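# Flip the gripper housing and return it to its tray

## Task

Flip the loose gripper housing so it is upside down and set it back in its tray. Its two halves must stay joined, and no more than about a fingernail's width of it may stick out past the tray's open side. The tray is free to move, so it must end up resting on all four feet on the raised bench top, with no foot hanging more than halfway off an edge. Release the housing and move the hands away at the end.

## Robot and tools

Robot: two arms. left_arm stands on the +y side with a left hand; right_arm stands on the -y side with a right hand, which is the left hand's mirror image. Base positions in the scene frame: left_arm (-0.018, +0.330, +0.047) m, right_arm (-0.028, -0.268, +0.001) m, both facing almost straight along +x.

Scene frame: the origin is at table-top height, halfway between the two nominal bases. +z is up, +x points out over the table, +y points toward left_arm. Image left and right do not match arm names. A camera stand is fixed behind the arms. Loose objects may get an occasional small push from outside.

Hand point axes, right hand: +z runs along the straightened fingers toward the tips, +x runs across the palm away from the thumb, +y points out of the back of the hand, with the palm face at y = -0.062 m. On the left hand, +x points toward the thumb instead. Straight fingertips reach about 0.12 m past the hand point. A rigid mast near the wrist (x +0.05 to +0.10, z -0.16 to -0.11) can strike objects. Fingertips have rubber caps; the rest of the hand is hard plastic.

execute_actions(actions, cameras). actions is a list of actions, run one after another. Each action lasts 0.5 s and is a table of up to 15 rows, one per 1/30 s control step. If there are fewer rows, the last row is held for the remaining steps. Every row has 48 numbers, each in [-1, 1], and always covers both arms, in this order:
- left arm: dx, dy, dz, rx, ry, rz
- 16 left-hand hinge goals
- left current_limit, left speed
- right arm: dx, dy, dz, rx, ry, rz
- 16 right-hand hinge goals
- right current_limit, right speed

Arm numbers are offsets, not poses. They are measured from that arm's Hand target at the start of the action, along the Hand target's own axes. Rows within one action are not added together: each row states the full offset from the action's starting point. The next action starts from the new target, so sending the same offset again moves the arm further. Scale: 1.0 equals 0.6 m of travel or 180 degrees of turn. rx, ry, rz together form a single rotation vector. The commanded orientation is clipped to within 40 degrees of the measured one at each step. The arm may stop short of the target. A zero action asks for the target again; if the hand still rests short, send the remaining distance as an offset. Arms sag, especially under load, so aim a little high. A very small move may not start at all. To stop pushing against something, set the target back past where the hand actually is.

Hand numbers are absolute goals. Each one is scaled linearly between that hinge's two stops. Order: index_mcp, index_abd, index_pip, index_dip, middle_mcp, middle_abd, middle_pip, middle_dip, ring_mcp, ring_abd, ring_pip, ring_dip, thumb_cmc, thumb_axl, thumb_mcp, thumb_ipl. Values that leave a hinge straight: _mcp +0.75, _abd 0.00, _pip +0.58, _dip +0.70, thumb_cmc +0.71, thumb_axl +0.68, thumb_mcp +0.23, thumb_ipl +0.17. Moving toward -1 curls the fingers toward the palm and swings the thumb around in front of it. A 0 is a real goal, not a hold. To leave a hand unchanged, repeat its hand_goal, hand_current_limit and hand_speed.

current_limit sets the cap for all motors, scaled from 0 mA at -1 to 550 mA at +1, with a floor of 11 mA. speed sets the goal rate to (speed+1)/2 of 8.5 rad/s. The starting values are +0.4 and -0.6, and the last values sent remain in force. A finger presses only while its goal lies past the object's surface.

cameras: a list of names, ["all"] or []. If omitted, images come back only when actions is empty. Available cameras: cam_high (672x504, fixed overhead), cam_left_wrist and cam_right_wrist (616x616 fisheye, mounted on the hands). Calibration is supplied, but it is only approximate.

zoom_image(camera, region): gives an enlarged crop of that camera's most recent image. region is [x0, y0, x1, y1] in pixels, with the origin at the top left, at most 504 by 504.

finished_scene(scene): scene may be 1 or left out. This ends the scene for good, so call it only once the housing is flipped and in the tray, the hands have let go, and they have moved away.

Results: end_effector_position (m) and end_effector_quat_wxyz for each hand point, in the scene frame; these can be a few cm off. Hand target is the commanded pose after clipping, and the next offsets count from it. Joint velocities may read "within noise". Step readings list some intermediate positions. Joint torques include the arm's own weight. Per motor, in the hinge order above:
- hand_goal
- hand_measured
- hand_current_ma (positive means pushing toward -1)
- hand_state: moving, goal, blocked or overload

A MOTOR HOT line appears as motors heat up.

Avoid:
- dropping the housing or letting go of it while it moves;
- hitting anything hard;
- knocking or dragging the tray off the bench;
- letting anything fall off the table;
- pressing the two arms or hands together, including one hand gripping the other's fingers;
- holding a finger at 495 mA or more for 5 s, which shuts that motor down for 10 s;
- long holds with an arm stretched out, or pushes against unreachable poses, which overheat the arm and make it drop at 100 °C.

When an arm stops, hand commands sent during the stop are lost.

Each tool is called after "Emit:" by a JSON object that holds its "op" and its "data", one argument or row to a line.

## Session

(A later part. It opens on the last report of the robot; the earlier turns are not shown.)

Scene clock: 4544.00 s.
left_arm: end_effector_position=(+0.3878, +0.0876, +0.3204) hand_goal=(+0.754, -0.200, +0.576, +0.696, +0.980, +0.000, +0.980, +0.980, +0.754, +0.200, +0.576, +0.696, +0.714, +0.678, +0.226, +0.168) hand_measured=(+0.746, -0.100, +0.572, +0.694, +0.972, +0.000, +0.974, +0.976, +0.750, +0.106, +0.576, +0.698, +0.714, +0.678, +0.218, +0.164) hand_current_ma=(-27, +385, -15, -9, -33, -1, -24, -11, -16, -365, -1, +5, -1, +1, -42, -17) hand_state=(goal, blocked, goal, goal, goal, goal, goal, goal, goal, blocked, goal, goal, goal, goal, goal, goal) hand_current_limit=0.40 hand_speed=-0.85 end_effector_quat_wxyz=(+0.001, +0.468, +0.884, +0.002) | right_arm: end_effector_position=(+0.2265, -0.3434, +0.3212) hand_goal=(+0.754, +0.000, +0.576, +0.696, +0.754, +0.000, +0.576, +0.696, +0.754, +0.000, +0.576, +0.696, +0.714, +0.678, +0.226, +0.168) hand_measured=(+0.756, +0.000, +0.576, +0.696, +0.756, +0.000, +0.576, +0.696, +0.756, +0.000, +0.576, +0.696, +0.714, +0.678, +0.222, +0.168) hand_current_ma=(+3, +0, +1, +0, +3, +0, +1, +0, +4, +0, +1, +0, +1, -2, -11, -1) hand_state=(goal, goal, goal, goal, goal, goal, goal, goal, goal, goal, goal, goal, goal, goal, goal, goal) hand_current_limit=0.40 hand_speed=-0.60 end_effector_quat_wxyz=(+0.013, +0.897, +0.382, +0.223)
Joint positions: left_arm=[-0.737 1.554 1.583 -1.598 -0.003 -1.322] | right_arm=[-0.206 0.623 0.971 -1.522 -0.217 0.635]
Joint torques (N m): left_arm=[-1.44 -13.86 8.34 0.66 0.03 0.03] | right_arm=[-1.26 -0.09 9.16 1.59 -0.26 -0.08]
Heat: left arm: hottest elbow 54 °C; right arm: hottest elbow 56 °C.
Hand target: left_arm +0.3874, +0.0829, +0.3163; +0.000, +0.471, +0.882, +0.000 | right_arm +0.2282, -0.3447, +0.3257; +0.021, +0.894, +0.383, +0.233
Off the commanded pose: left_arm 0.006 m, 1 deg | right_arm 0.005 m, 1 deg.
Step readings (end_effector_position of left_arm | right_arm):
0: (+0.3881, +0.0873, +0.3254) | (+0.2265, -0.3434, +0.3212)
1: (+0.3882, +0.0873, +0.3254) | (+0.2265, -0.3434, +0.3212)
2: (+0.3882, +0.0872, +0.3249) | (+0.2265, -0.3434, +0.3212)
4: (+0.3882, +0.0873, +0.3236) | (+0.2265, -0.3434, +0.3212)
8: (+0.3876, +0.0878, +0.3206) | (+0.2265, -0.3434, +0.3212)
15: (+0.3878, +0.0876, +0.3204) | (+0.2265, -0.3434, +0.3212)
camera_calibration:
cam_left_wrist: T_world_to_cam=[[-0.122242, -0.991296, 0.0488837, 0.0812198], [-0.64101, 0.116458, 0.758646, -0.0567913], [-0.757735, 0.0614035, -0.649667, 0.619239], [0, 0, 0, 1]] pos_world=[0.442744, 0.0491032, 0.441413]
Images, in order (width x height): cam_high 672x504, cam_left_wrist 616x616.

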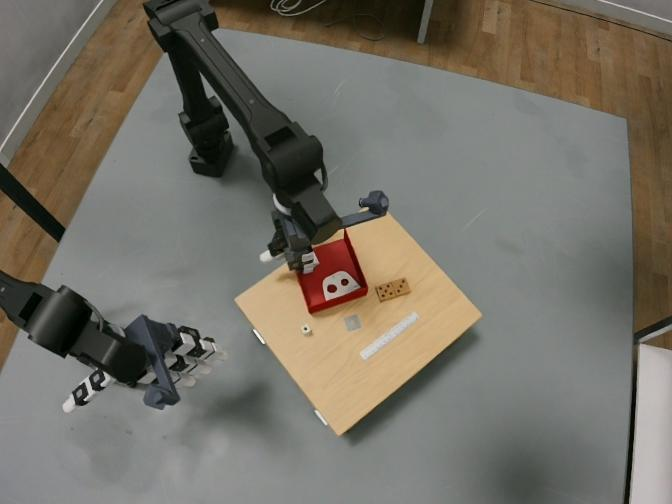

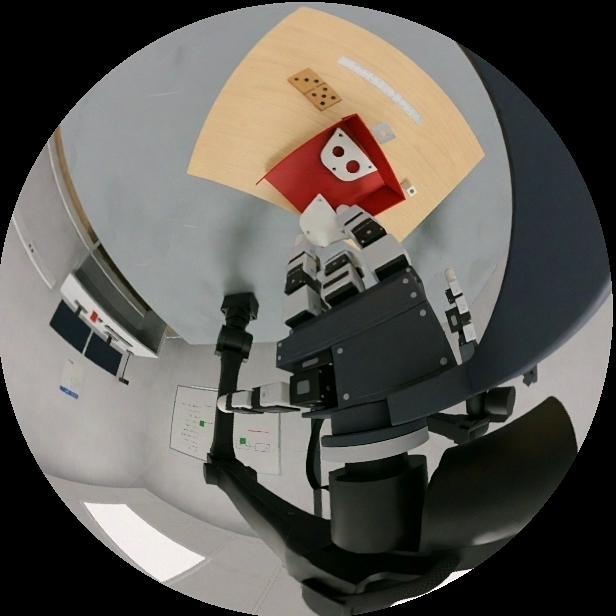

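Emit:
{"op": "execute_actions", "data": {
  "actions": [
    [[0,0.01,-0.08,0,0,0,0.754,-0.2,0.576,0.696,0.98,0,0.98,0.98,0.754,0.2,0.576,0.696,0.714,0.678,0.226,0.168,0.4,-0.85,0,0,0,0,0,0,0.754,0,0.576,0.696,0.754,0,0.576,0.696,0.754,0,0.576,0.696,0.714,0.678,0.226,0.168,0.4,-0.6]],
    [[0,0,-0.1,0,0,0,0.754,-0.2,0.576,0.696,0.98,0,0.98,0.98,0.754,0.2,0.576,0.696,0.714,0.678,0.226,0.168,0.4,-0.85,0,0,0,0,0,0,0.754,0,0.576,0.696,0.754,0,0.576,0.696,0.754,0,0.576,0.696,0.714,0.678,0.226,0.168,0.4,-0.6]],
    [[0.02,0.1,0,0,0,-0.03,0.754,-0.2,0.576,0.696,0.98,0,0.98,0.98,0.754,0.2,0.576,0.696,0.714,0.678,0.226,0.168,0.4,-0.85,0,0,0,0,0,0,0.754,0,0.576,0.696,0.754,0,0.576,0.696,0.754,0,0.576,0.696,0.714,0.678,0.226,0.168,0.4,-0.6]],
    [[0,0.12,0,0,0,-0.03,0.754,-0.2,0.576,0.696,0.98,0,0.98,0.98,0.754,0.2,0.576,0.696,0.714,0.678,0.226,0.168,0.4,-0.85,0,0,0,0,0,0,0.754,0,0.576,0.696,0.754,0,0.576,0.696,0.754,0,0.576,0.696,0.714,0.678,0.226,0.168,0.4,-0.6]]
  ],
  "cameras": ["cam_high","cam_left_wrist"]
}}

Emit:
{"op": "zoom_image", "data": {
  "camera": "cam_left_wrist",
  "region": [210, 60, 430, 280]
}}

Emit:
{"op": "zoom_image", "data": {
  "camera": "cam_high",
  "region": [270, 160, 420, 310]
}}

Scene clock: 4574.47 s.
left_arm: end_effector_position=(+0.4818, +0.1822, +0.4064) hand_goal=(+0.754, -0.200, +0.576, +0.696, +0.980, +0.000, +0.980, +0.980, +0.754, +0.200, +0.576, +0.696, +0.714, +0.678, +0.226, +0.168) hand_measured=(+0.752, -0.100, +0.574, +0.694, +0.974, +0.000, +0.974, +0.976, +0.754, +0.106, +0.576, +0.698, +0.714, +0.678, +0.218, +0.164) hand_current_ma=(-6, +385, -8, -9, -22, -1, -24, -11, +1, -365, -3, +3, +0, +1, -42, -17) hand_state=(goal, blocked, goal, goal, goal, goal, goal, goal, goal, blocked, goal, goal, goal, goal, goal, goal) hand_current_limit=0.40 hand_speed=-0.85 end_effector_quat_wxyz=(+0.073, +0.382, +0.921, +0.013) | right_arm: end_effector_position=(+0.2265, -0.3434, +0.3212) hand_goal=(+0.754, +0.000, +0.576, +0.696, +0.754, +0.000, +0.576, +0.696, +0.754, +0.000, +0.576, +0.696, +0.714, +0.678, +0.226, +0.168) hand_measured=(+0.756, +0.000, +0.576, +0.696, +0.756, +0.000, +0.576, +0.696, +0.756, +0.000, +0.576, +0.696, +0.714, +0.678, +0.222, +0.168) hand_current_ma=(+3, +0, +1, +0, +3, +0, +1, +0, +4, +0, +1, +0, +1, -2, -11, -1) hand_state=(goal, goal, goal, goal, goal, goal, goal, goal, goal, goal, goal, goal, goal, goal, goal, goal) hand_current_limit=0.40 hand_speed=-0.60 end_effector_quat_wxyz=(+0.013, +0.897, +0.382, +0.223)
Joint positions: left_arm=[-0.479 1.605 1.854 -1.676 -0.037 -1.249] | right_arm=[-0.206 0.623 0.971 -1.522 -0.217 0.635]
Joint torques (N m): left_arm=[-1.08 -13.98 12.86 0.38 -0.16 0.28] | right_arm=[-1.14 -0.32 9.17 1.58 -0.24 -0.07]
Heat: left arm: hottest elbow 53 °C; right arm: hottest elbow 56 °C.
Hand target: left_arm +0.4915, +0.1748, +0.4243; +0.000, +0.386, +0.922, +0.001 | right_arm +0.2282, -0.3447, +0.3257; +0.021, +0.894, +0.383, +0.233
Off the commanded pose: left_arm 0.022 m, 8 deg | right_arm 0.005 m, 1 deg.
joint sent to its limit (left arm) — joint 4 (wrist pitch), lower limit. The joint targets are off in orientation, not in position.
Step readings (end_effector_position of left_arm | right_arm):
0: (+0.3878, +0.0876, +0.3204) | (+0.2265, -0.3434, +0.3212)
1: (+0.3877, +0.0877, +0.3204) | (+0.2265, -0.3434, +0.3212)
2: (+0.3869, +0.0884, +0.3204) | (+0.2265, -0.3434, +0.3212)
4: (+0.3848, +0.0905, +0.3233) | (+0.2265, -0.3434, +0.3212)
8: (+0.3830, +0.0924, +0.3346) | (+0.2265, -0.3434, +0.3212)
15: (+0.3847, +0.0910, +0.3428) | (+0.2265, -0.3434, +0.3212)
16: (+0.3848, +0.0911, +0.3430) | (+0.2265, -0.3434, +0.3212)
17: (+0.3854, +0.0915, +0.3444) | (+0.2265, -0.3434, +0.3212)
19: (+0.3874, +0.0922, +0.3506) | (+0.2265, -0.3434, +0.3212)
23: (+0.3887, +0.0931, +0.3740) | (+0.2265, -0.3434, +0.3212)
30: (+0.3875, +0.0949, +0.4089) | (+0.2265, -0.3434, +0.3212)
31: (+0.3879, +0.0948, +0.4100) | (+0.2265, -0.3434, +0.3212)
32: (+0.3890, +0.0960, +0.4107) | (+0.2265, -0.3434, +0.3212)
34: (+0.3944, +0.1020, +0.4103) | (+0.2265, -0.3434, +0.3212)
38: (+0.4145, +0.1271, +0.4095) | (+0.2265, -0.3434, +0.3212)
45: (+0.4274, +0.1411, +0.4063) | (+0.2265, -0.3434, +0.3212)
46: (+0.4278, +0.1404, +0.4063) | (+0.2265, -0.3434, +0.3212)
47: (+0.4299, +0.1422, +0.4070) | (+0.2265, -0.3434, +0.3212)
49: (+0.4390, +0.1447, +0.4101) | (+0.2265, -0.3434, +0.3212)
53: (+0.4653, +0.1694, +0.4128) | (+0.2265, -0.3434, +0.3212)
60: (+0.4817, +0.1885, +0.4043) | (+0.2265, -0.3434, +0.3212)
camera_calibration:
cam_left_wrist: T_world_to_cam=[[0.0535602, -0.994414, 0.0909508, 0.0810255], [-0.752237, 0.0197202, 0.658598, 0.0392017], [-0.656712, -0.103691, -0.746979, 0.761486], [0, 0, 0, 1]] pos_world=[0.525226, 0.158759, 0.535626]
Images, in order (width x height): cam_high 672x504, cam_left_wrist 616x616.

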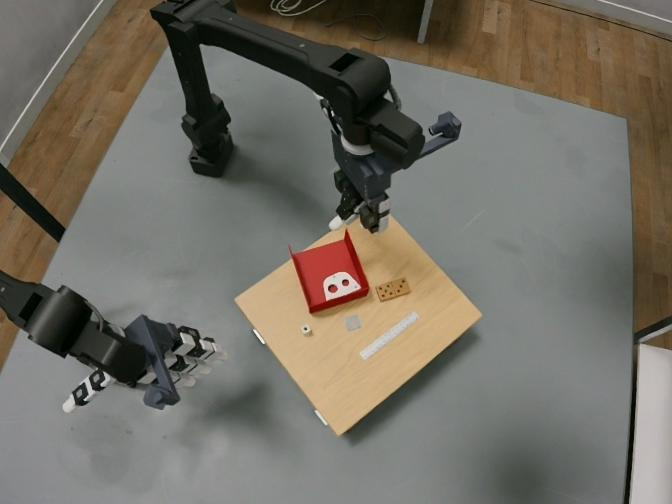

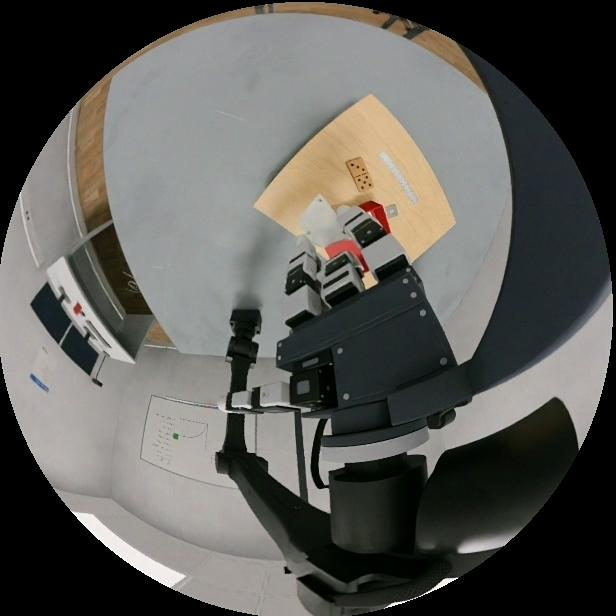

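Scaled by 2.291 from the camera's 616x616 image, which has a finer 880x880 frame.

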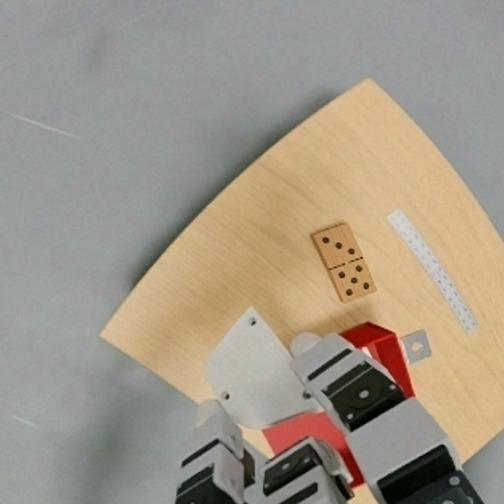

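Scaled by 3.360 from the camera's 672x504 image, which has a finer 960x720 frame.

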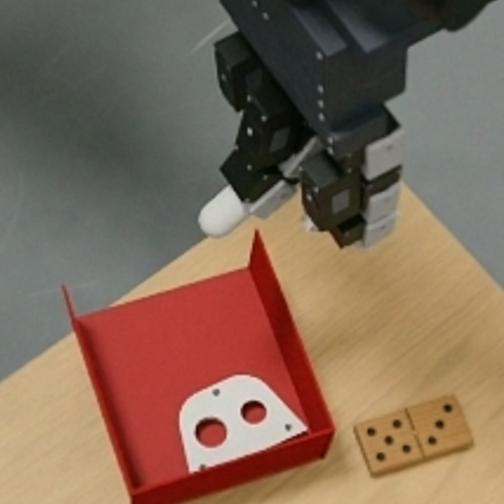

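Emit:
{"op": "execute_actions", "data": {
  "actions": [
    [[0.008,0.09,0,0,0,-0.02,0.754,-0.2,0.576,0.696,0.98,0,0.98,0.98,0.754,0.2,0.576,0.696,0.714,0.678,0.226,0.168,0.4,-0.85,0,0,0,0,0,0,0.754,0,0.576,0.696,0.754,0,0.576,0.696,0.754,0,0.576,0.696,0.714,0.678,0.226,0.168,0.4,-0.6]],
    [[0.008,0.0875,0.05,0,0,-0.015,0.754,-0.2,0.576,0.696,0.98,0,0.98,0.98,0.754,0.2,0.576,0.696,0.714,0.678,0.226,0.168,0.4,-0.85,0,0,0,0,0,0,0.754,0,0.576,0.696,0.754,0,0.576,0.696,0.754,0,0.576,0.696,0.714,0.678,0.226,0.168,0.4,-0.6]],
    [[0,0,0.06,0,0,0,0.754,-0.2,0.576,0.696,0.98,0,0.98,0.98,0.754,0.2,0.576,0.696,0.714,0.678,0.226,0.168,0.4,-0.85,0,0,0,0,0,0,0.754,0,0.576,0.696,0.754,0,0.576,0.696,0.754,0,0.576,0.696,0.714,0.678,0.226,0.168,0.4,-0.6]]
  ],
  "cameras": ["cam_high","cam_left_wrist"]
}}

Emit:
{"op": "zoom_image", "data": {
  "camera": "cam_left_wrist",
  "region": [210, 60, 430, 280]
}}

Emit:
{"op": "zoom_image", "data": {
  "camera": "cam_high",
  "region": [320, 130, 470, 280]
}}

Scene clock: 4598.97 s.
left_arm: end_effector_position=(+0.5517, +0.2637, +0.3564) hand_goal=(+0.754, -0.200, +0.576, +0.696, +0.980, +0.000, +0.980, +0.980, +0.754, +0.200, +0.576, +0.696, +0.714, +0.678, +0.226, +0.168) hand_measured=(+0.752, -0.100, +0.574, +0.694, +0.974, +0.000, +0.974, +0.976, +0.754, +0.106, +0.576, +0.698, +0.714, +0.678, +0.218, +0.164) hand_current_ma=(-6, +385, -8, -9, -22, -1, -23, -11, +2, -365, -3, +3, +0, +1, -42, -17) hand_state=(goal, blocked, goal, goal, goal, goal, goal, goal, goal, blocked, goal, goal, goal, goal, goal, goal) hand_current_limit=0.40 hand_speed=-0.85 end_effector_quat_wxyz=(+0.033, +0.329, +0.944, +0.011) | right_arm: end_effector_position=(+0.2265, -0.3434, +0.3212) hand_goal=(+0.754, +0.000, +0.576, +0.696, +0.754, +0.000, +0.576, +0.696, +0.754, +0.000, +0.576, +0.696, +0.714, +0.678, +0.226, +0.168) hand_measured=(+0.756, +0.000, +0.576, +0.696, +0.756, +0.000, +0.576, +0.696, +0.756, +0.000, +0.576, +0.696, +0.714, +0.678, +0.222, +0.168) hand_current_ma=(+3, +0, +1, +0, +3, +0, +1, +0, +4, +0, +1, +0, +1, -2, -11, -1) hand_state=(goal, goal, goal, goal, goal, goal, goal, goal, goal, goal, goal, goal, goal, goal, goal, goal) hand_current_limit=0.40 hand_speed=-0.60 end_effector_quat_wxyz=(+0.013, +0.897, +0.382, +0.223)
Joint positions: left_arm=[-0.284 1.766 1.939 -1.676 -0.017 -1.172] | right_arm=[-0.206 0.623 0.971 -1.522 -0.217 0.635]
Joint torques (N m): left_arm=[-1.26 -16.62 10.24 0.21 0.03 0.15] | right_arm=[-1.61 -0.5 9.1 1.58 -0.26 -0.08]
Heat: left arm: hottest elbow 61 °C; right arm: hottest elbow 56 °C.
Hand target: left_arm +0.5580, +0.2585, +0.3585; +0.000, +0.335, +0.942, +0.001 | right_arm +0.2282, -0.3447, +0.3257; +0.021, +0.894, +0.383, +0.233
Off the commanded pose: left_arm 0.008 m, 4 deg | right_arm 0.005 m, 1 deg.
joint sent to its limit (left arm) — joint 4 (wrist pitch), lower limit. The joint targets are off in orientation, not in position.
Step readings (end_effector_position of left_arm | right_arm):
0: (+0.4818, +0.1822, +0.4064) | (+0.2265, -0.3434, +0.3212)
1: (+0.4820, +0.1823, +0.4065) | (+0.2265, -0.3434, +0.3212)
2: (+0.4830, +0.1830, +0.4069) | (+0.2265, -0.3434, +0.3212)
4: (+0.4888, +0.1870, +0.4094) | (+0.2265, -0.3434, +0.3212)
8: (+0.5049, +0.2097, +0.4126) | (+0.2265, -0.3434, +0.3212)
15: (+0.5153, +0.2271, +0.4078) | (+0.2265, -0.3434, +0.3212)
16: (+0.5157, +0.2266, +0.4070) | (+0.2265, -0.3434, +0.3212)
17: (+0.5171, +0.2276, +0.4062) | (+0.2265, -0.3434, +0.3212)
19: (+0.5222, +0.2287, +0.4039) | (+0.2265, -0.3434, +0.3212)
23: (+0.5359, +0.2480, +0.3920) | (+0.2265, -0.3434, +0.3212)
30: (+0.5475, +0.2679, +0.3714) | (+0.2265, -0.3434, +0.3212)
31: (+0.5477, +0.2676, +0.3707) | (+0.2265, -0.3434, +0.3212)
32: (+0.5478, +0.2671, +0.3704) | (+0.2265, -0.3434, +0.3212)
34: (+0.5477, +0.2663, +0.3699) | (+0.2265, -0.3434, +0.3212)
38: (+0.5486, +0.2646, +0.3660) | (+0.2265, -0.3434, +0.3212)
45: (+0.5516, +0.2637, +0.3568) | (+0.2265, -0.3434, +0.3212)
camera_calibration:
cam_left_wrist: T_world_to_cam=[[0.175266, -0.98237, 0.065051, 0.101681], [-0.696011, -0.0769025, 0.713901, 0.097723], [-0.696313, -0.170398, -0.697218, 0.800237], [0, 0, 0, 1]] pos_world=[0.60741, 0.243762, 0.481561]
Images, in order (width x height): cam_high 672x504, cam_left_wrist 616x616.

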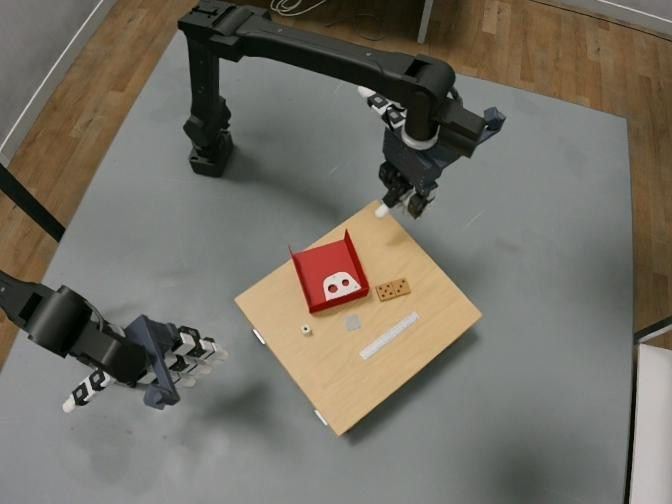

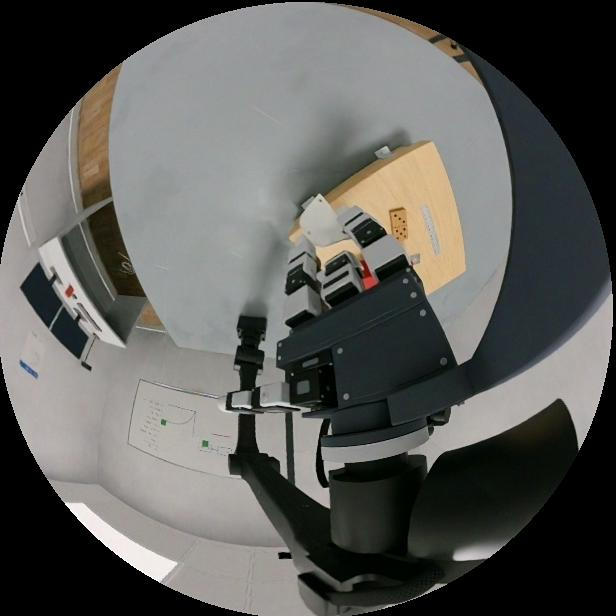

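Scaled by 2.291 from the camera's 616x616 image, which has a finer 880x880 frame.

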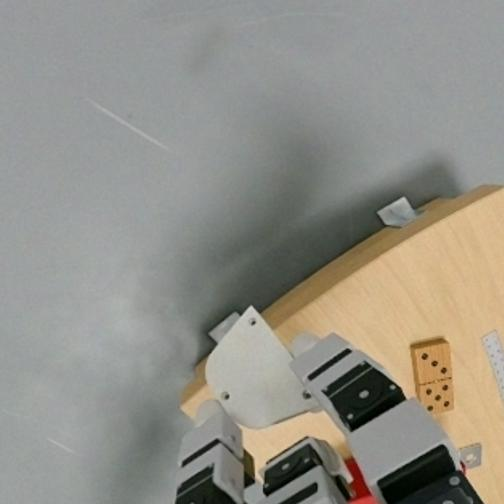

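Scaled by 3.360 from the camera's 672x504 image, which has a finer 960x720 frame.

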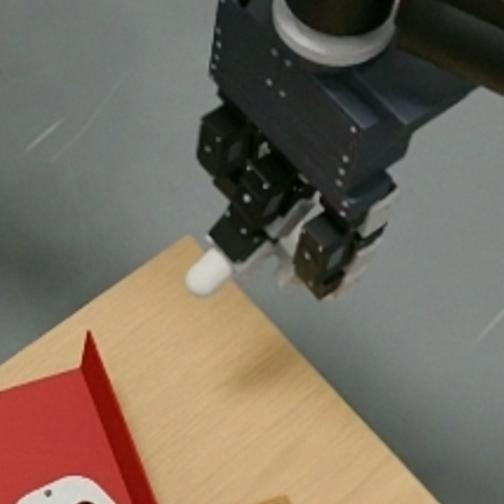

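Emit:
{"op": "execute_actions", "data": {
  "actions": [
    [[-0.104,0.028,0,0,0,0,0.754,-0.2,0.576,0.696,0.98,0,0.98,0.98,0.754,0.2,0.576,0.696,0.714,0.678,0.226,0.168,0.4,-0.85,0,0,0,0,0,0,0.754,0,0.576,0.696,0.754,0,0.576,0.696,0.754,0,0.576,0.696,0.714,0.678,0.226,0.168,0.4,-0.6]],
    [[0,0,0.05,0,0,0,0.754,-0.2,0.576,0.696,0.98,0,0.98,0.98,0.754,0.2,0.576,0.696,0.714,0.678,0.226,0.168,0.4,-0.85,0,0,0,0,0,0,0.754,0,0.576,0.696,0.754,0,0.576,0.696,0.754,0,0.576,0.696,0.714,0.678,0.226,0.168,0.4,-0.6]]
  ],
  "cameras": ["cam_high","cam_left_wrist"]
}}

Emit:
{"op": "zoom_image", "data": {
  "camera": "cam_left_wrist",
  "region": [210, 60, 430, 280]
}}

Emit:
{"op": "zoom_image", "data": {
  "camera": "cam_high",
  "region": [320, 130, 470, 280]
}}

Scene clock: 4619.57 s.
left_arm: end_effector_position=(+0.6072, +0.2370, +0.3205) hand_goal=(+0.754, -0.200, +0.576, +0.696, +0.980, +0.000, +0.980, +0.980, +0.754, +0.200, +0.576, +0.696, +0.714, +0.678, +0.226, +0.168) hand_measured=(+0.752, -0.100, +0.574, +0.694, +0.974, +0.000, +0.974, +0.976, +0.754, +0.106, +0.576, +0.698, +0.714, +0.678, +0.218, +0.164) hand_current_ma=(-6, +385, -8, -9, -22, -1, -23, -11, +2, -365, -3, +3, +0, +1, -42, -17) hand_state=(goal, blocked, goal, goal, goal, goal, goal, goal, goal, blocked, goal, goal, goal, goal, goal, goal) hand_current_limit=0.40 hand_speed=-0.85 end_effector_quat_wxyz=(+0.027, +0.337, +0.941, +0.010) | right_arm: end_effector_position=(+0.2265, -0.3434, +0.3212) hand_goal=(+0.754, +0.000, +0.576, +0.696, +0.754, +0.000, +0.576, +0.696, +0.754, +0.000, +0.576, +0.696, +0.714, +0.678, +0.226, +0.168) hand_measured=(+0.756, +0.000, +0.576, +0.696, +0.756, +0.000, +0.576, +0.696, +0.756, +0.000, +0.576, +0.696, +0.714, +0.678, +0.222, +0.168) hand_current_ma=(+3, +0, +1, +0, +3, +0, +1, +0, +4, +0, +1, +0, +1, -2, -11, -1) hand_state=(goal, goal, goal, goal, goal, goal, goal, goal, goal, goal, goal, goal, goal, goal, goal, goal) hand_current_limit=0.40 hand_speed=-0.60 end_effector_quat_wxyz=(+0.013, +0.897, +0.382, +0.223)
Joint positions: left_arm=[-0.301 1.945 2.105 -1.676 -0.017 -1.172] | right_arm=[-0.206 0.623 0.971 -1.522 -0.217 0.635]
Joint torques (N m): left_arm=[-1.38 -18.84 12.21 0.2 0.05 0.07] | right_arm=[-1.32 -0.73 9.14 1.57 -0.25 -0.06]
Heat: left arm: hottest elbow 58 °C; right arm: hottest elbow 56 °C.
Hand target: left_arm +0.6170, +0.2322, +0.3284; +0.000, +0.335, +0.942, +0.000 | right_arm +0.2282, -0.3447, +0.3257; +0.021, +0.894, +0.383, +0.233
Off the commanded pose: left_arm 0.013 m, 3 deg | right_arm 0.005 m, 1 deg.
joint sent to its limit (left arm) — joint 4 (wrist pitch), lower limit. The joint targets are off in orientation, not in position.
Step readings (end_effector_position of left_arm | right_arm):
0: (+0.5517, +0.2637, +0.3564) | (+0.2265, -0.3434, +0.3212)
1: (+0.5519, +0.2636, +0.3562) | (+0.2265, -0.3434, +0.3212)
2: (+0.5537, +0.2627, +0.3561) | (+0.2265, -0.3434, +0.3212)
4: (+0.5664, +0.2562, +0.3593) | (+0.2265, -0.3434, +0.3212)
8: (+0.5934, +0.2457, +0.3565) | (+0.2265, -0.3434, +0.3212)
15: (+0.6047, +0.2386, +0.3323) | (+0.2265, -0.3434, +0.3212)
16: (+0.6049, +0.2383, +0.3312) | (+0.2265, -0.3434, +0.3212)
17: (+0.6051, +0.2383, +0.3305) | (+0.2265, -0.3434, +0.3212)
19: (+0.6052, +0.2382, +0.3300) | (+0.2265, -0.3434, +0.3212)
23: (+0.6056, +0.2376, +0.3277) | (+0.2265, -0.3434, +0.3212)
30: (+0.6071, +0.2371, +0.3212) | (+0.2265, -0.3434, +0.3212)
camera_calibration:
cam_left_wrist: T_world_to_cam=[[0.159137, -0.985471, 0.0593487, 0.0805376], [-0.688244, -0.0676394, 0.722319, 0.150323], [-0.70781, -0.155794, -0.689009, 0.810166], [0, 0, 0, 1]] pos_world=[0.664086, 0.215755, 0.44485]
Images, in order (width x height): cam_high 672x504, cam_left_wrist 616x616.

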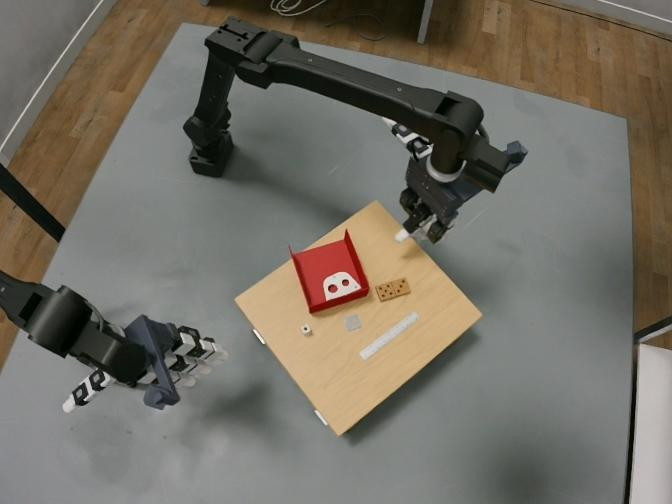

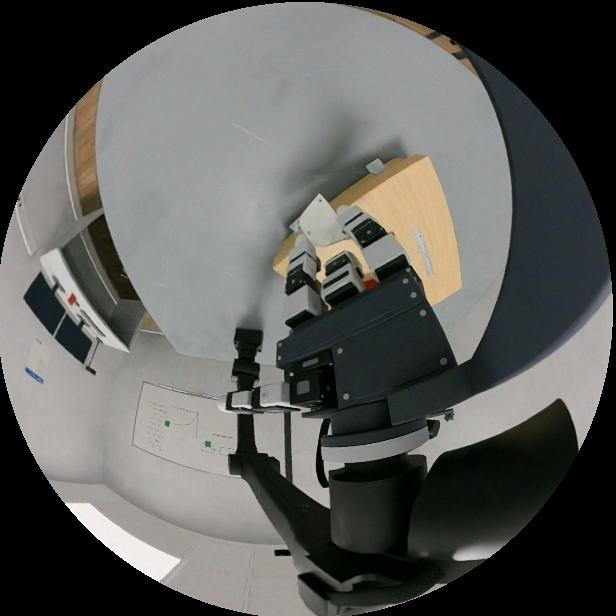

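Scaled by 2.291 from the camera's 616x616 image, which has a finer 880x880 frame.

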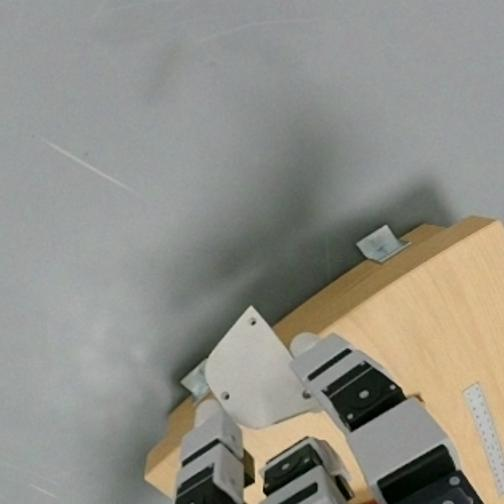

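Scaled by 3.360 from the camera's 672x504 image, which has a finer 960x720 frame.

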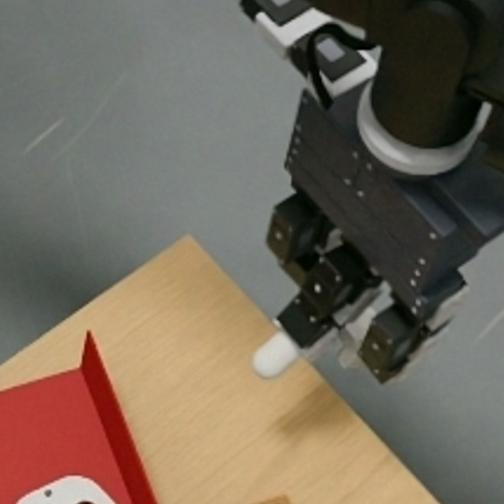

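Emit:
{"op": "zoom_image", "data": {
  "camera": "cam_left_wrist",
  "region": [270, 140, 390, 260]
}}

Scaled by 4.200 from the camera's 616x616 image, which has a finer 880x880 frame.

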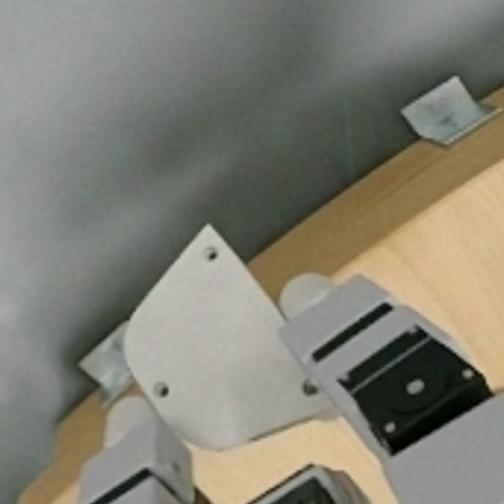

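Emit:
{"op": "execute_actions", "data": {
  "actions": [
    [[-0.0617,0,0.03,0,0,0,0.754,-0.2,0.576,0.696,0.98,0,0.98,0.98,0.754,0.2,0.576,0.696,0.714,0.678,0.226,0.168,0.4,-0.85,0,0,0,0,0,0,0.754,0,0.576,0.696,0.754,0,0.576,0.696,0.754,0,0.576,0.696,0.714,0.678,0.226,0.168,0.4,-0.6]],
    [[0,0,0.05,0,0,0,0.754,-0.2,0.576,0.696,0.98,0,0.98,0.98,0.754,0.2,0.576,0.696,0.714,0.678,0.226,0.168,0.4,-0.85,0,0,0,0,0,0,0.754,0,0.576,0.696,0.754,0,0.576,0.696,0.754,0,0.576,0.696,0.714,0.678,0.226,0.168,0.4,-0.6]]
  ],
  "cameras": ["cam_high","cam_left_wrist"]
}}

Emit:
{"op": "zoom_image", "data": {
  "camera": "cam_left_wrist",
  "region": [270, 140, 410, 280]
}}

Emit:
{"op": "zoom_image", "data": {
  "camera": "cam_high",
  "region": [370, 170, 490, 290]
}}

Scene clock: 4655.47 s.
left_arm: end_effector_position=(+0.6375, +0.2134, +0.2734) hand_goal=(+0.754, -0.200, +0.576, +0.696, +0.980, +0.000, +0.980, +0.980, +0.754, +0.200, +0.576, +0.696, +0.714, +0.678, +0.226, +0.168) hand_measured=(+0.752, -0.100, +0.574, +0.694, +0.974, +0.000, +0.974, +0.976, +0.752, +0.106, +0.574, +0.696, +0.714, +0.678, +0.218, +0.164) hand_current_ma=(-6, +385, -8, -9, -22, -1, -23, -11, -9, -365, -3, +3, +0, +1, -42, -17) hand_state=(goal, blocked, goal, goal, goal, goal, goal, goal, goal, blocked, goal, goal, goal, goal, goal, goal) hand_current_limit=0.40 hand_speed=-0.85 end_effector_quat_wxyz=(+0.006, +0.344, +0.939, +0.005) | right_arm: end_effector_position=(+0.2265, -0.3434, +0.3212) hand_goal=(+0.754, +0.000, +0.576, +0.696, +0.754, +0.000, +0.576, +0.696, +0.754, +0.000, +0.576, +0.696, +0.714, +0.678, +0.226, +0.168) hand_measured=(+0.756, +0.000, +0.576, +0.696, +0.756, +0.000, +0.576, +0.696, +0.756, +0.000, +0.576, +0.696, +0.714, +0.678, +0.222, +0.168) hand_current_ma=(+3, +0, +1, +0, +3, +0, +1, +0, +4, +0, +1, +0, +1, -2, -11, -1) hand_state=(goal, goal, goal, goal, goal, goal, goal, goal, goal, goal, goal, goal, goal, goal, goal, goal) hand_current_limit=0.40 hand_speed=-0.60 end_effector_quat_wxyz=(+0.013, +0.897, +0.382, +0.223)
Joint positions: left_arm=[-0.32 2.08 2.2 -1.676 -0.01 -1.176] | right_arm=[-0.206 0.623 0.971 -1.522 -0.217 0.635]
Joint torques (N m): left_arm=[-1.08 -20.01 12.01 0.05 0.02 -0.12] | right_arm=[-1.03 -0.09 9.13 1.62 -0.25 -0.09]
Heat: left arm: hottest elbow 62 °C; right arm: hottest elbow 56 °C.
Hand target: left_arm +0.6458, +0.2090, +0.2804; +0.000, +0.335, +0.942, +0.001 | right_arm +0.2282, -0.3447, +0.3257; +0.021, +0.894, +0.383, +0.233
Off the commanded pose: left_arm 0.012 m, 1 deg | right_arm 0.005 m, 1 deg.
joint sent to its limit (left arm) — joint 4 (wrist pitch), lower limit. The joint targets still meet the commanded pose.
Step readings (end_effector_position of left_arm | right_arm):
0: (+0.6072, +0.2370, +0.3205) | (+0.2265, -0.3434, +0.3212)
1: (+0.6075, +0.2369, +0.3204) | (+0.2265, -0.3434, +0.3212)
2: (+0.6088, +0.2363, +0.3203) | (+0.2265, -0.3434, +0.3212)
4: (+0.6166, +0.2307, +0.3213) | (+0.2265, -0.3434, +0.3212)
8: (+0.6308, +0.2230, +0.3136) | (+0.2265, -0.3434, +0.3212)
15: (+0.6358, +0.2159, +0.2898) | (+0.2265, -0.3434, +0.3212)
16: (+0.6359, +0.2154, +0.2889) | (+0.2265, -0.3434, +0.3212)
17: (+0.6360, +0.2149, +0.2878) | (+0.2265, -0.3434, +0.3212)
19: (+0.6360, +0.2143, +0.2863) | (+0.2265, -0.3434, +0.3212)
23: (+0.6364, +0.2139, +0.2820) | (+0.2265, -0.3434, +0.3212)
30: (+0.6375, +0.2134, +0.2736) | (+0.2265, -0.3434, +0.3212)
camera_calibration:
cam_left_wrist: T_world_to_cam=[[0.146071, -0.988115, 0.0478819, 0.0672394], [-0.659059, -0.0611029, 0.749605, 0.176152], [-0.73777, -0.141052, -0.660151, 0.80358], [0, 0, 0, 1]] pos_world=[0.69913, 0.190551, 0.39522]
Images, in order (width x height): cam_high 672x504, cam_left_wrist 616x616.

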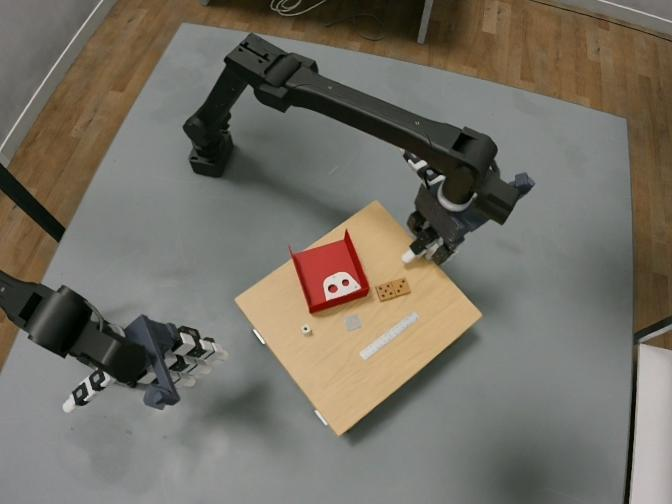

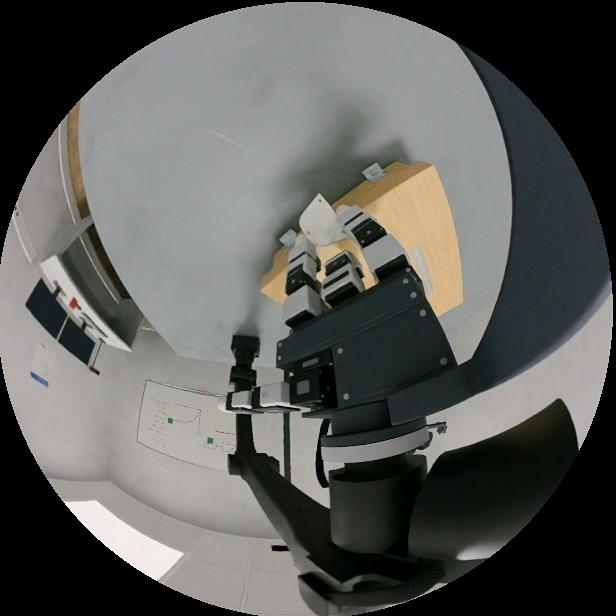

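Scaled by 3.600 from the camera's 616x616 image, which has a finer 880x880 frame.

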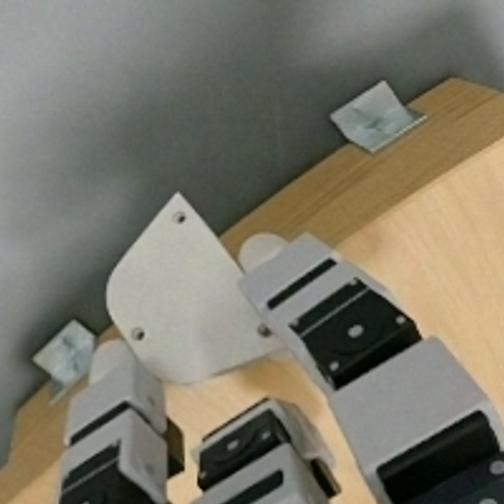

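Scaled by 4.200 from the camera's 672x504 image, which has a finer 960x720 frame.

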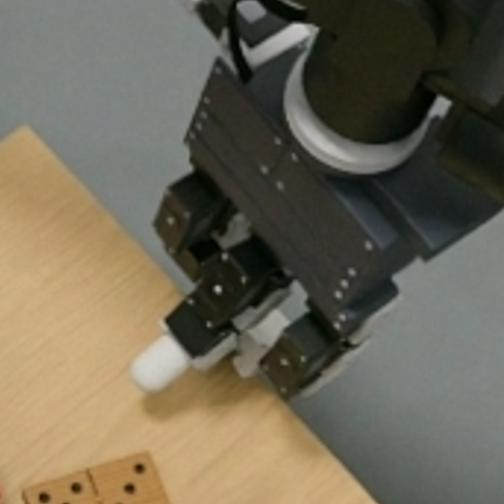

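Emit:
{"op": "execute_actions", "data": {
  "actions": [
    [[0,0,0.02,0,0,0,0.754,-0.2,0.576,0.696,0.98,0,0.98,0.98,0.754,0.2,0.576,0.696,0.714,0.678,0.226,0.168,0.4,-0.85,0,0,0,0,0,0,0.754,0,0.576,0.696,0.754,0,0.576,0.696,0.754,0,0.576,0.696,0.714,0.678,0.226,0.168,0.4,-0.6]]
  ],
  "cameras": ["cam_high","cam_left_wrist"]
}}

Emit:
{"op": "zoom_image", "data": {
  "camera": "cam_left_wrist",
  "region": [270, 140, 410, 280]
}}

Emit:
{"op": "zoom_image", "data": {
  "camera": "cam_high",
  "region": [370, 170, 490, 290]
}}

Scene clock: 4664.77 s.
left_arm: end_effector_position=(+0.6379, +0.2130, +0.2679) hand_goal=(+0.754, -0.200, +0.576, +0.696, +0.980, +0.000, +0.980, +0.980, +0.754, +0.200, +0.576, +0.696, +0.714, +0.678, +0.226, +0.168) hand_measured=(+0.752, -0.100, +0.574, +0.694, +0.974, +0.000, +0.974, +0.976, +0.746, +0.106, +0.574, +0.696, +0.714, +0.678, +0.218, +0.164) hand_current_ma=(-6, +385, -8, -9, -22, -1, -23, -11, -34, -365, -9, +3, +0, +1, -42, -17) hand_state=(goal, blocked, goal, goal, goal, goal, goal, goal, goal, blocked, goal, goal, goal, goal, goal, goal) hand_current_limit=0.40 hand_speed=-0.85 end_effector_quat_wxyz=(+0.002, +0.343, +0.939, +0.004) | right_arm: end_effector_position=(+0.2265, -0.3434, +0.3212) hand_goal=(+0.754, +0.000, +0.576, +0.696, +0.754, +0.000, +0.576, +0.696, +0.754, +0.000, +0.576, +0.696, +0.714, +0.678, +0.226, +0.168) hand_measured=(+0.756, +0.000, +0.576, +0.696, +0.756, +0.000, +0.576, +0.696, +0.756, +0.000, +0.576, +0.696, +0.714, +0.678, +0.222, +0.168) hand_current_ma=(+3, +0, +1, +0, +3, +0, +1, +0, +4, +0, +1, +0, +1, -2, -11, -1) hand_state=(goal, goal, goal, goal, goal, goal, goal, goal, goal, goal, goal, goal, goal, goal, goal, goal) hand_current_limit=0.40 hand_speed=-0.60 end_effector_quat_wxyz=(+0.013, +0.897, +0.382, +0.223)
Joint positions: left_arm=[-0.32 2.089 2.2 -1.676 -0.008 -1.179] | right_arm=[-0.206 0.623 0.971 -1.522 -0.217 0.635]
Joint torques (N m): left_arm=[-0.67 -20.78 11.66 0.09 0.1 -0.14] | right_arm=[-1.32 -0.15 9.11 1.68 -0.29 -0.07]
Heat: left arm: hottest elbow 61 °C; right arm: hottest elbow 56 °C.
Hand target: left_arm +0.6458, +0.2089, +0.2684; +0.000, +0.335, +0.942, +0.001 | right_arm +0.2282, -0.3447, +0.3257; +0.021, +0.894, +0.383, +0.233
Off the commanded pose: left_arm 0.009 m, 1 deg | right_arm 0.005 m, 1 deg.
joint sent to its limit (left arm) — joint 4 (wrist pitch), lower limit. The joint targets still meet the commanded pose.
Step readings (end_effector_position of left_arm | right_arm):
0: (+0.6375, +0.2134, +0.2734) | (+0.2265, -0.3434, +0.3212)
1: (+0.6375, +0.2134, +0.2734) | (+0.2265, -0.3434, +0.3212)
2: (+0.6375, +0.2134, +0.2734) | (+0.2265, -0.3434, +0.3212)
4: (+0.6374, +0.2133, +0.2731) | (+0.2265, -0.3434, +0.3212)
8: (+0.6375, +0.2131, +0.2716) | (+0.2265, -0.3434, +0.3212)
15: (+0.6379, +0.2130, +0.2684) | (+0.2265, -0.3434, +0.3212)
camera_calibration:
cam_left_wrist: T_world_to_cam=[[0.149044, -0.987763, 0.0459442, 0.0655252], [-0.652532, -0.063338, 0.755109, 0.175398], [-0.742959, -0.142524, -0.653987, 0.80211], [0, 0, 0, 1]] pos_world=[0.700621, 0.190153, 0.389114]
Images, in order (width x height): cam_high 672x504, cam_left_wrist 616x616.

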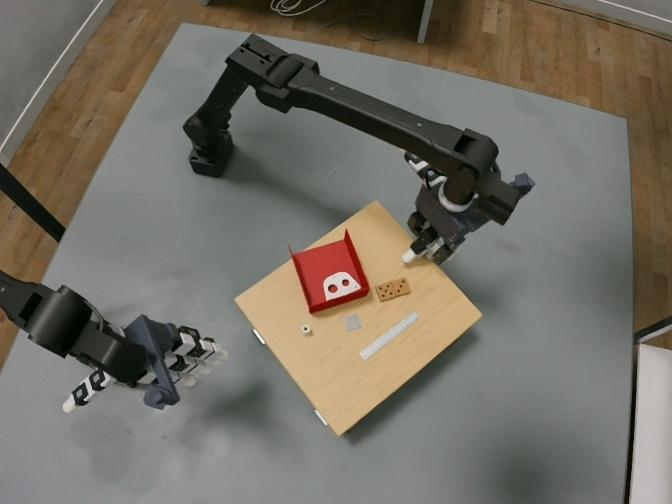

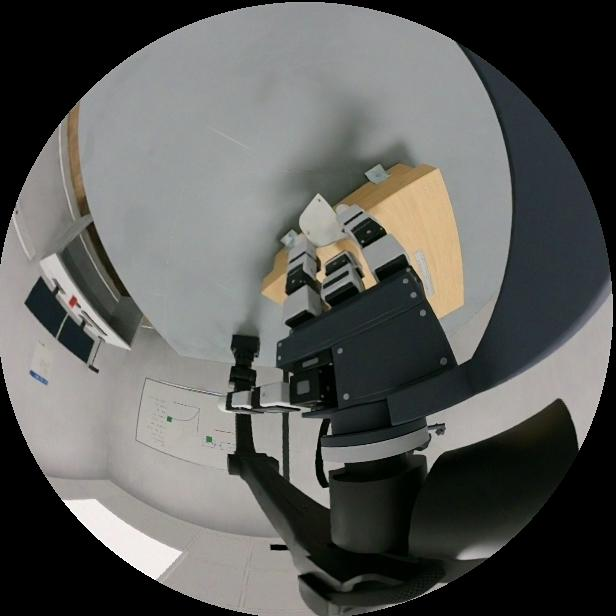

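Scaled by 3.600 from the camera's 616x616 image, which has a finer 880x880 frame.

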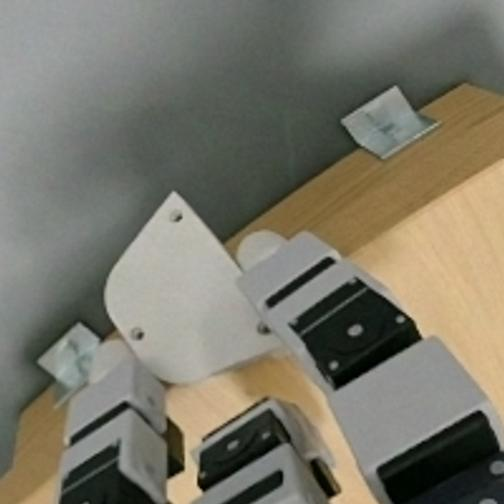

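Scaled by 4.200 from the camera's 672x504 image, which has a finer 960x720 frame.

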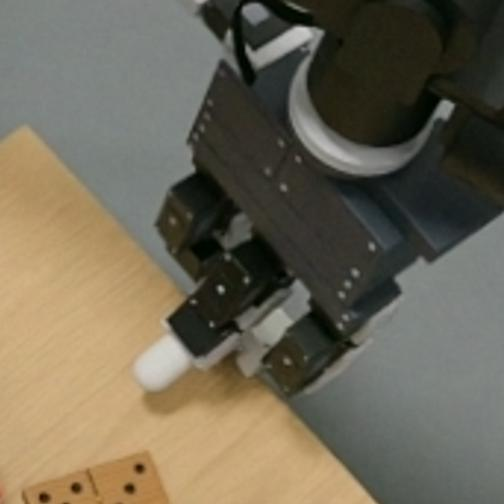

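Emit:
{"op": "execute_actions", "data": {
  "actions": [
    [[0,0,0.018,0,0,0,0.754,-0.2,0.576,0.696,0.98,0,0.98,0.98,0.754,0.2,0.576,0.696,0.714,0.678,0.226,0.168,0.4,-0.85,0,0,0,0,0,0,0.754,0,0.576,0.696,0.754,0,0.576,0.696,0.754,0,0.576,0.696,0.714,0.678,0.226,0.168,0.4,-0.6]]
  ],
  "cameras": ["cam_high","cam_left_wrist"]
}}

Emit:
{"op": "zoom_image", "data": {
  "camera": "cam_left_wrist",
  "region": [270, 140, 410, 280]
}}

Emit:
{"op": "zoom_image", "data": {
  "camera": "cam_high",
  "region": [370, 170, 490, 290]
}}

Scene clock: 4670.83 s.
left_arm: end_effector_position=(+0.6381, +0.2132, +0.2649) hand_goal=(+0.754, -0.200, +0.576, +0.696, +0.980, +0.000, +0.980, +0.980, +0.754, +0.200, +0.576, +0.696, +0.714, +0.678, +0.226, +0.168) hand_measured=(+0.752, -0.100, +0.574, +0.694, +0.974, +0.000, +0.974, +0.976, +0.738, +0.106, +0.570, +0.696, +0.714, +0.678, +0.218, +0.164) hand_current_ma=(-9, +385, -8, -9, -22, -1, -23, -11, -67, -363, -21, +3, +0, +1, -42, -17) hand_state=(goal, blocked, goal, goal, goal, goal, goal, goal, goal, blocked, goal, goal, goal, goal, goal, goal) hand_current_limit=0.40 hand_speed=-0.85 end_effector_quat_wxyz=(+0.000, +0.341, +0.940, +0.004) | right_arm: end_effector_position=(+0.2265, -0.3434, +0.3212) hand_goal=(+0.754, +0.000, +0.576, +0.696, +0.754, +0.000, +0.576, +0.696, +0.754, +0.000, +0.576, +0.696, +0.714, +0.678, +0.226, +0.168) hand_measured=(+0.756, +0.000, +0.576, +0.696, +0.756, +0.000, +0.576, +0.696, +0.756, +0.000, +0.576, +0.696, +0.714, +0.678, +0.222, +0.168) hand_current_ma=(+3, +0, +1, +0, +3, +0, +1, +0, +4, +0, +1, +0, +1, -2, -11, -1) hand_state=(goal, goal, goal, goal, goal, goal, goal, goal, goal, goal, goal, goal, goal, goal, goal, goal) hand_current_limit=0.40 hand_speed=-0.60 end_effector_quat_wxyz=(+0.013, +0.897, +0.382, +0.223)
Joint positions: left_arm=[-0.32 2.093 2.2 -1.676 -0.008 -1.182] | right_arm=[-0.206 0.623 0.971 -1.522 -0.217 0.635]
Joint torques (N m): left_arm=[-1.32 -19.6 11.38 -0.03 0.23 -0.11] | right_arm=[-1.49 -0.32 9.14 1.59 -0.26 -0.07]
Heat: left arm: hottest elbow 60 °C; right arm: hottest elbow 56 °C.
Hand target: left_arm +0.6458, +0.2090, +0.2574; +0.000, +0.335, +0.942, +0.001 | right_arm +0.2282, -0.3447, +0.3257; +0.021, +0.894, +0.383, +0.233
Off the commanded pose: left_arm 0.011 m, 1 deg | right_arm 0.005 m, 1 deg.
joint sent to its limit (left arm) — joint 4 (wrist pitch), lower limit. The joint targets still meet the commanded pose.
Step readings (end_effector_position of left_arm | right_arm):
0: (+0.6379, +0.2130, +0.2679) | (+0.2265, -0.3434, +0.3212)
1: (+0.6379, +0.2130, +0.2679) | (+0.2265, -0.3434, +0.3212)
2: (+0.6379, +0.2130, +0.2676) | (+0.2265, -0.3434, +0.3212)
4: (+0.6380, +0.2130, +0.2671) | (+0.2265, -0.3434, +0.3212)
8: (+0.6381, +0.2129, +0.2657) | (+0.2265, -0.3434, +0.3212)
15: (+0.6381, +0.2132, +0.2649) | (+0.2265, -0.3434, +0.3212)
camera_calibration:
cam_left_wrist: T_world_to_cam=[[0.153037, -0.987244, 0.0439294, 0.0638306], [-0.64897, -0.0668766, 0.757869, 0.175474], [-0.745263, -0.144491, -0.650926, 0.801474], [0, 0, 0, 1]] pos_world=[0.701418, 0.190557, 0.385911]
Images, in order (width x height): cam_high 672x504, cam_left_wrist 616x616.

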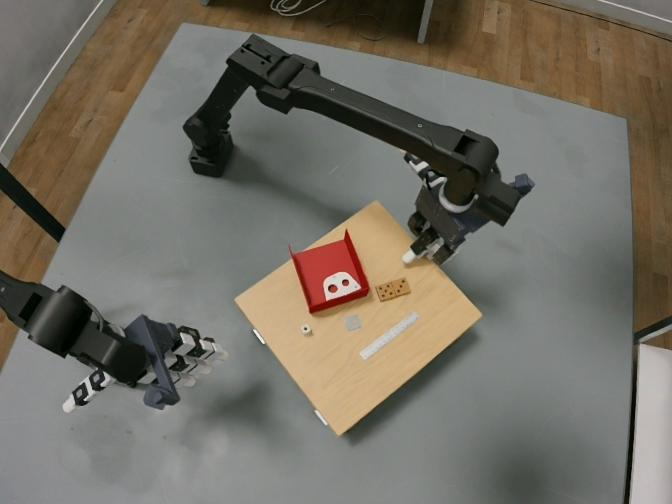

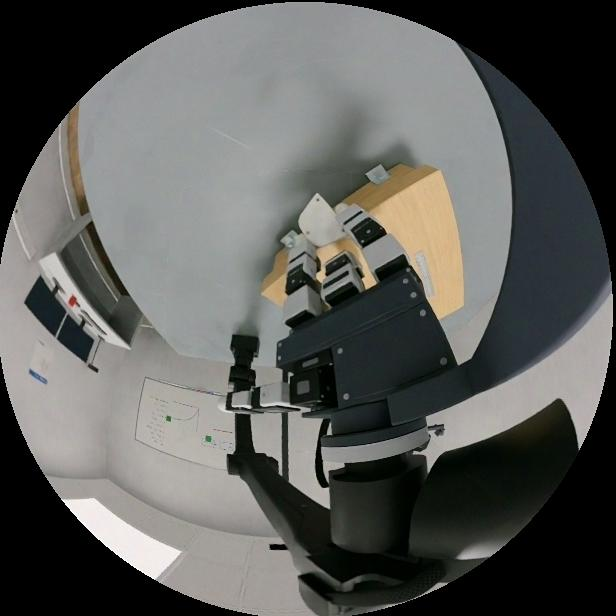

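Scaled by 3.600 from the camera's 616x616 image, which has a finer 880x880 frame.

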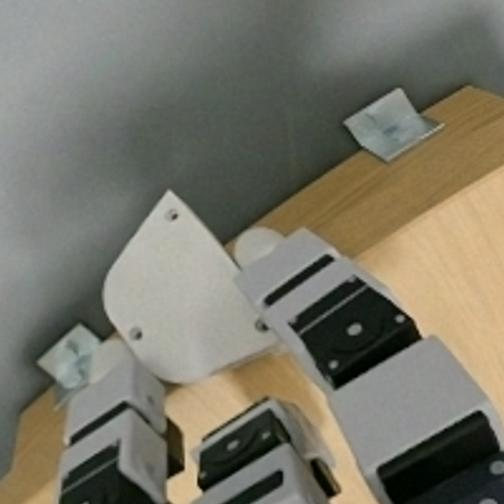

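Scaled by 4.200 from the camera's 672x504 image, which has a finer 960x720 frame.

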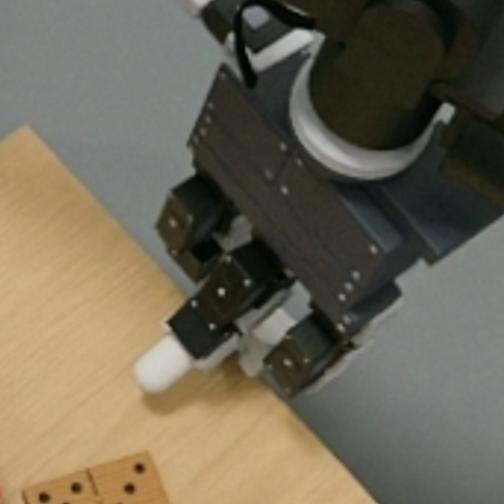

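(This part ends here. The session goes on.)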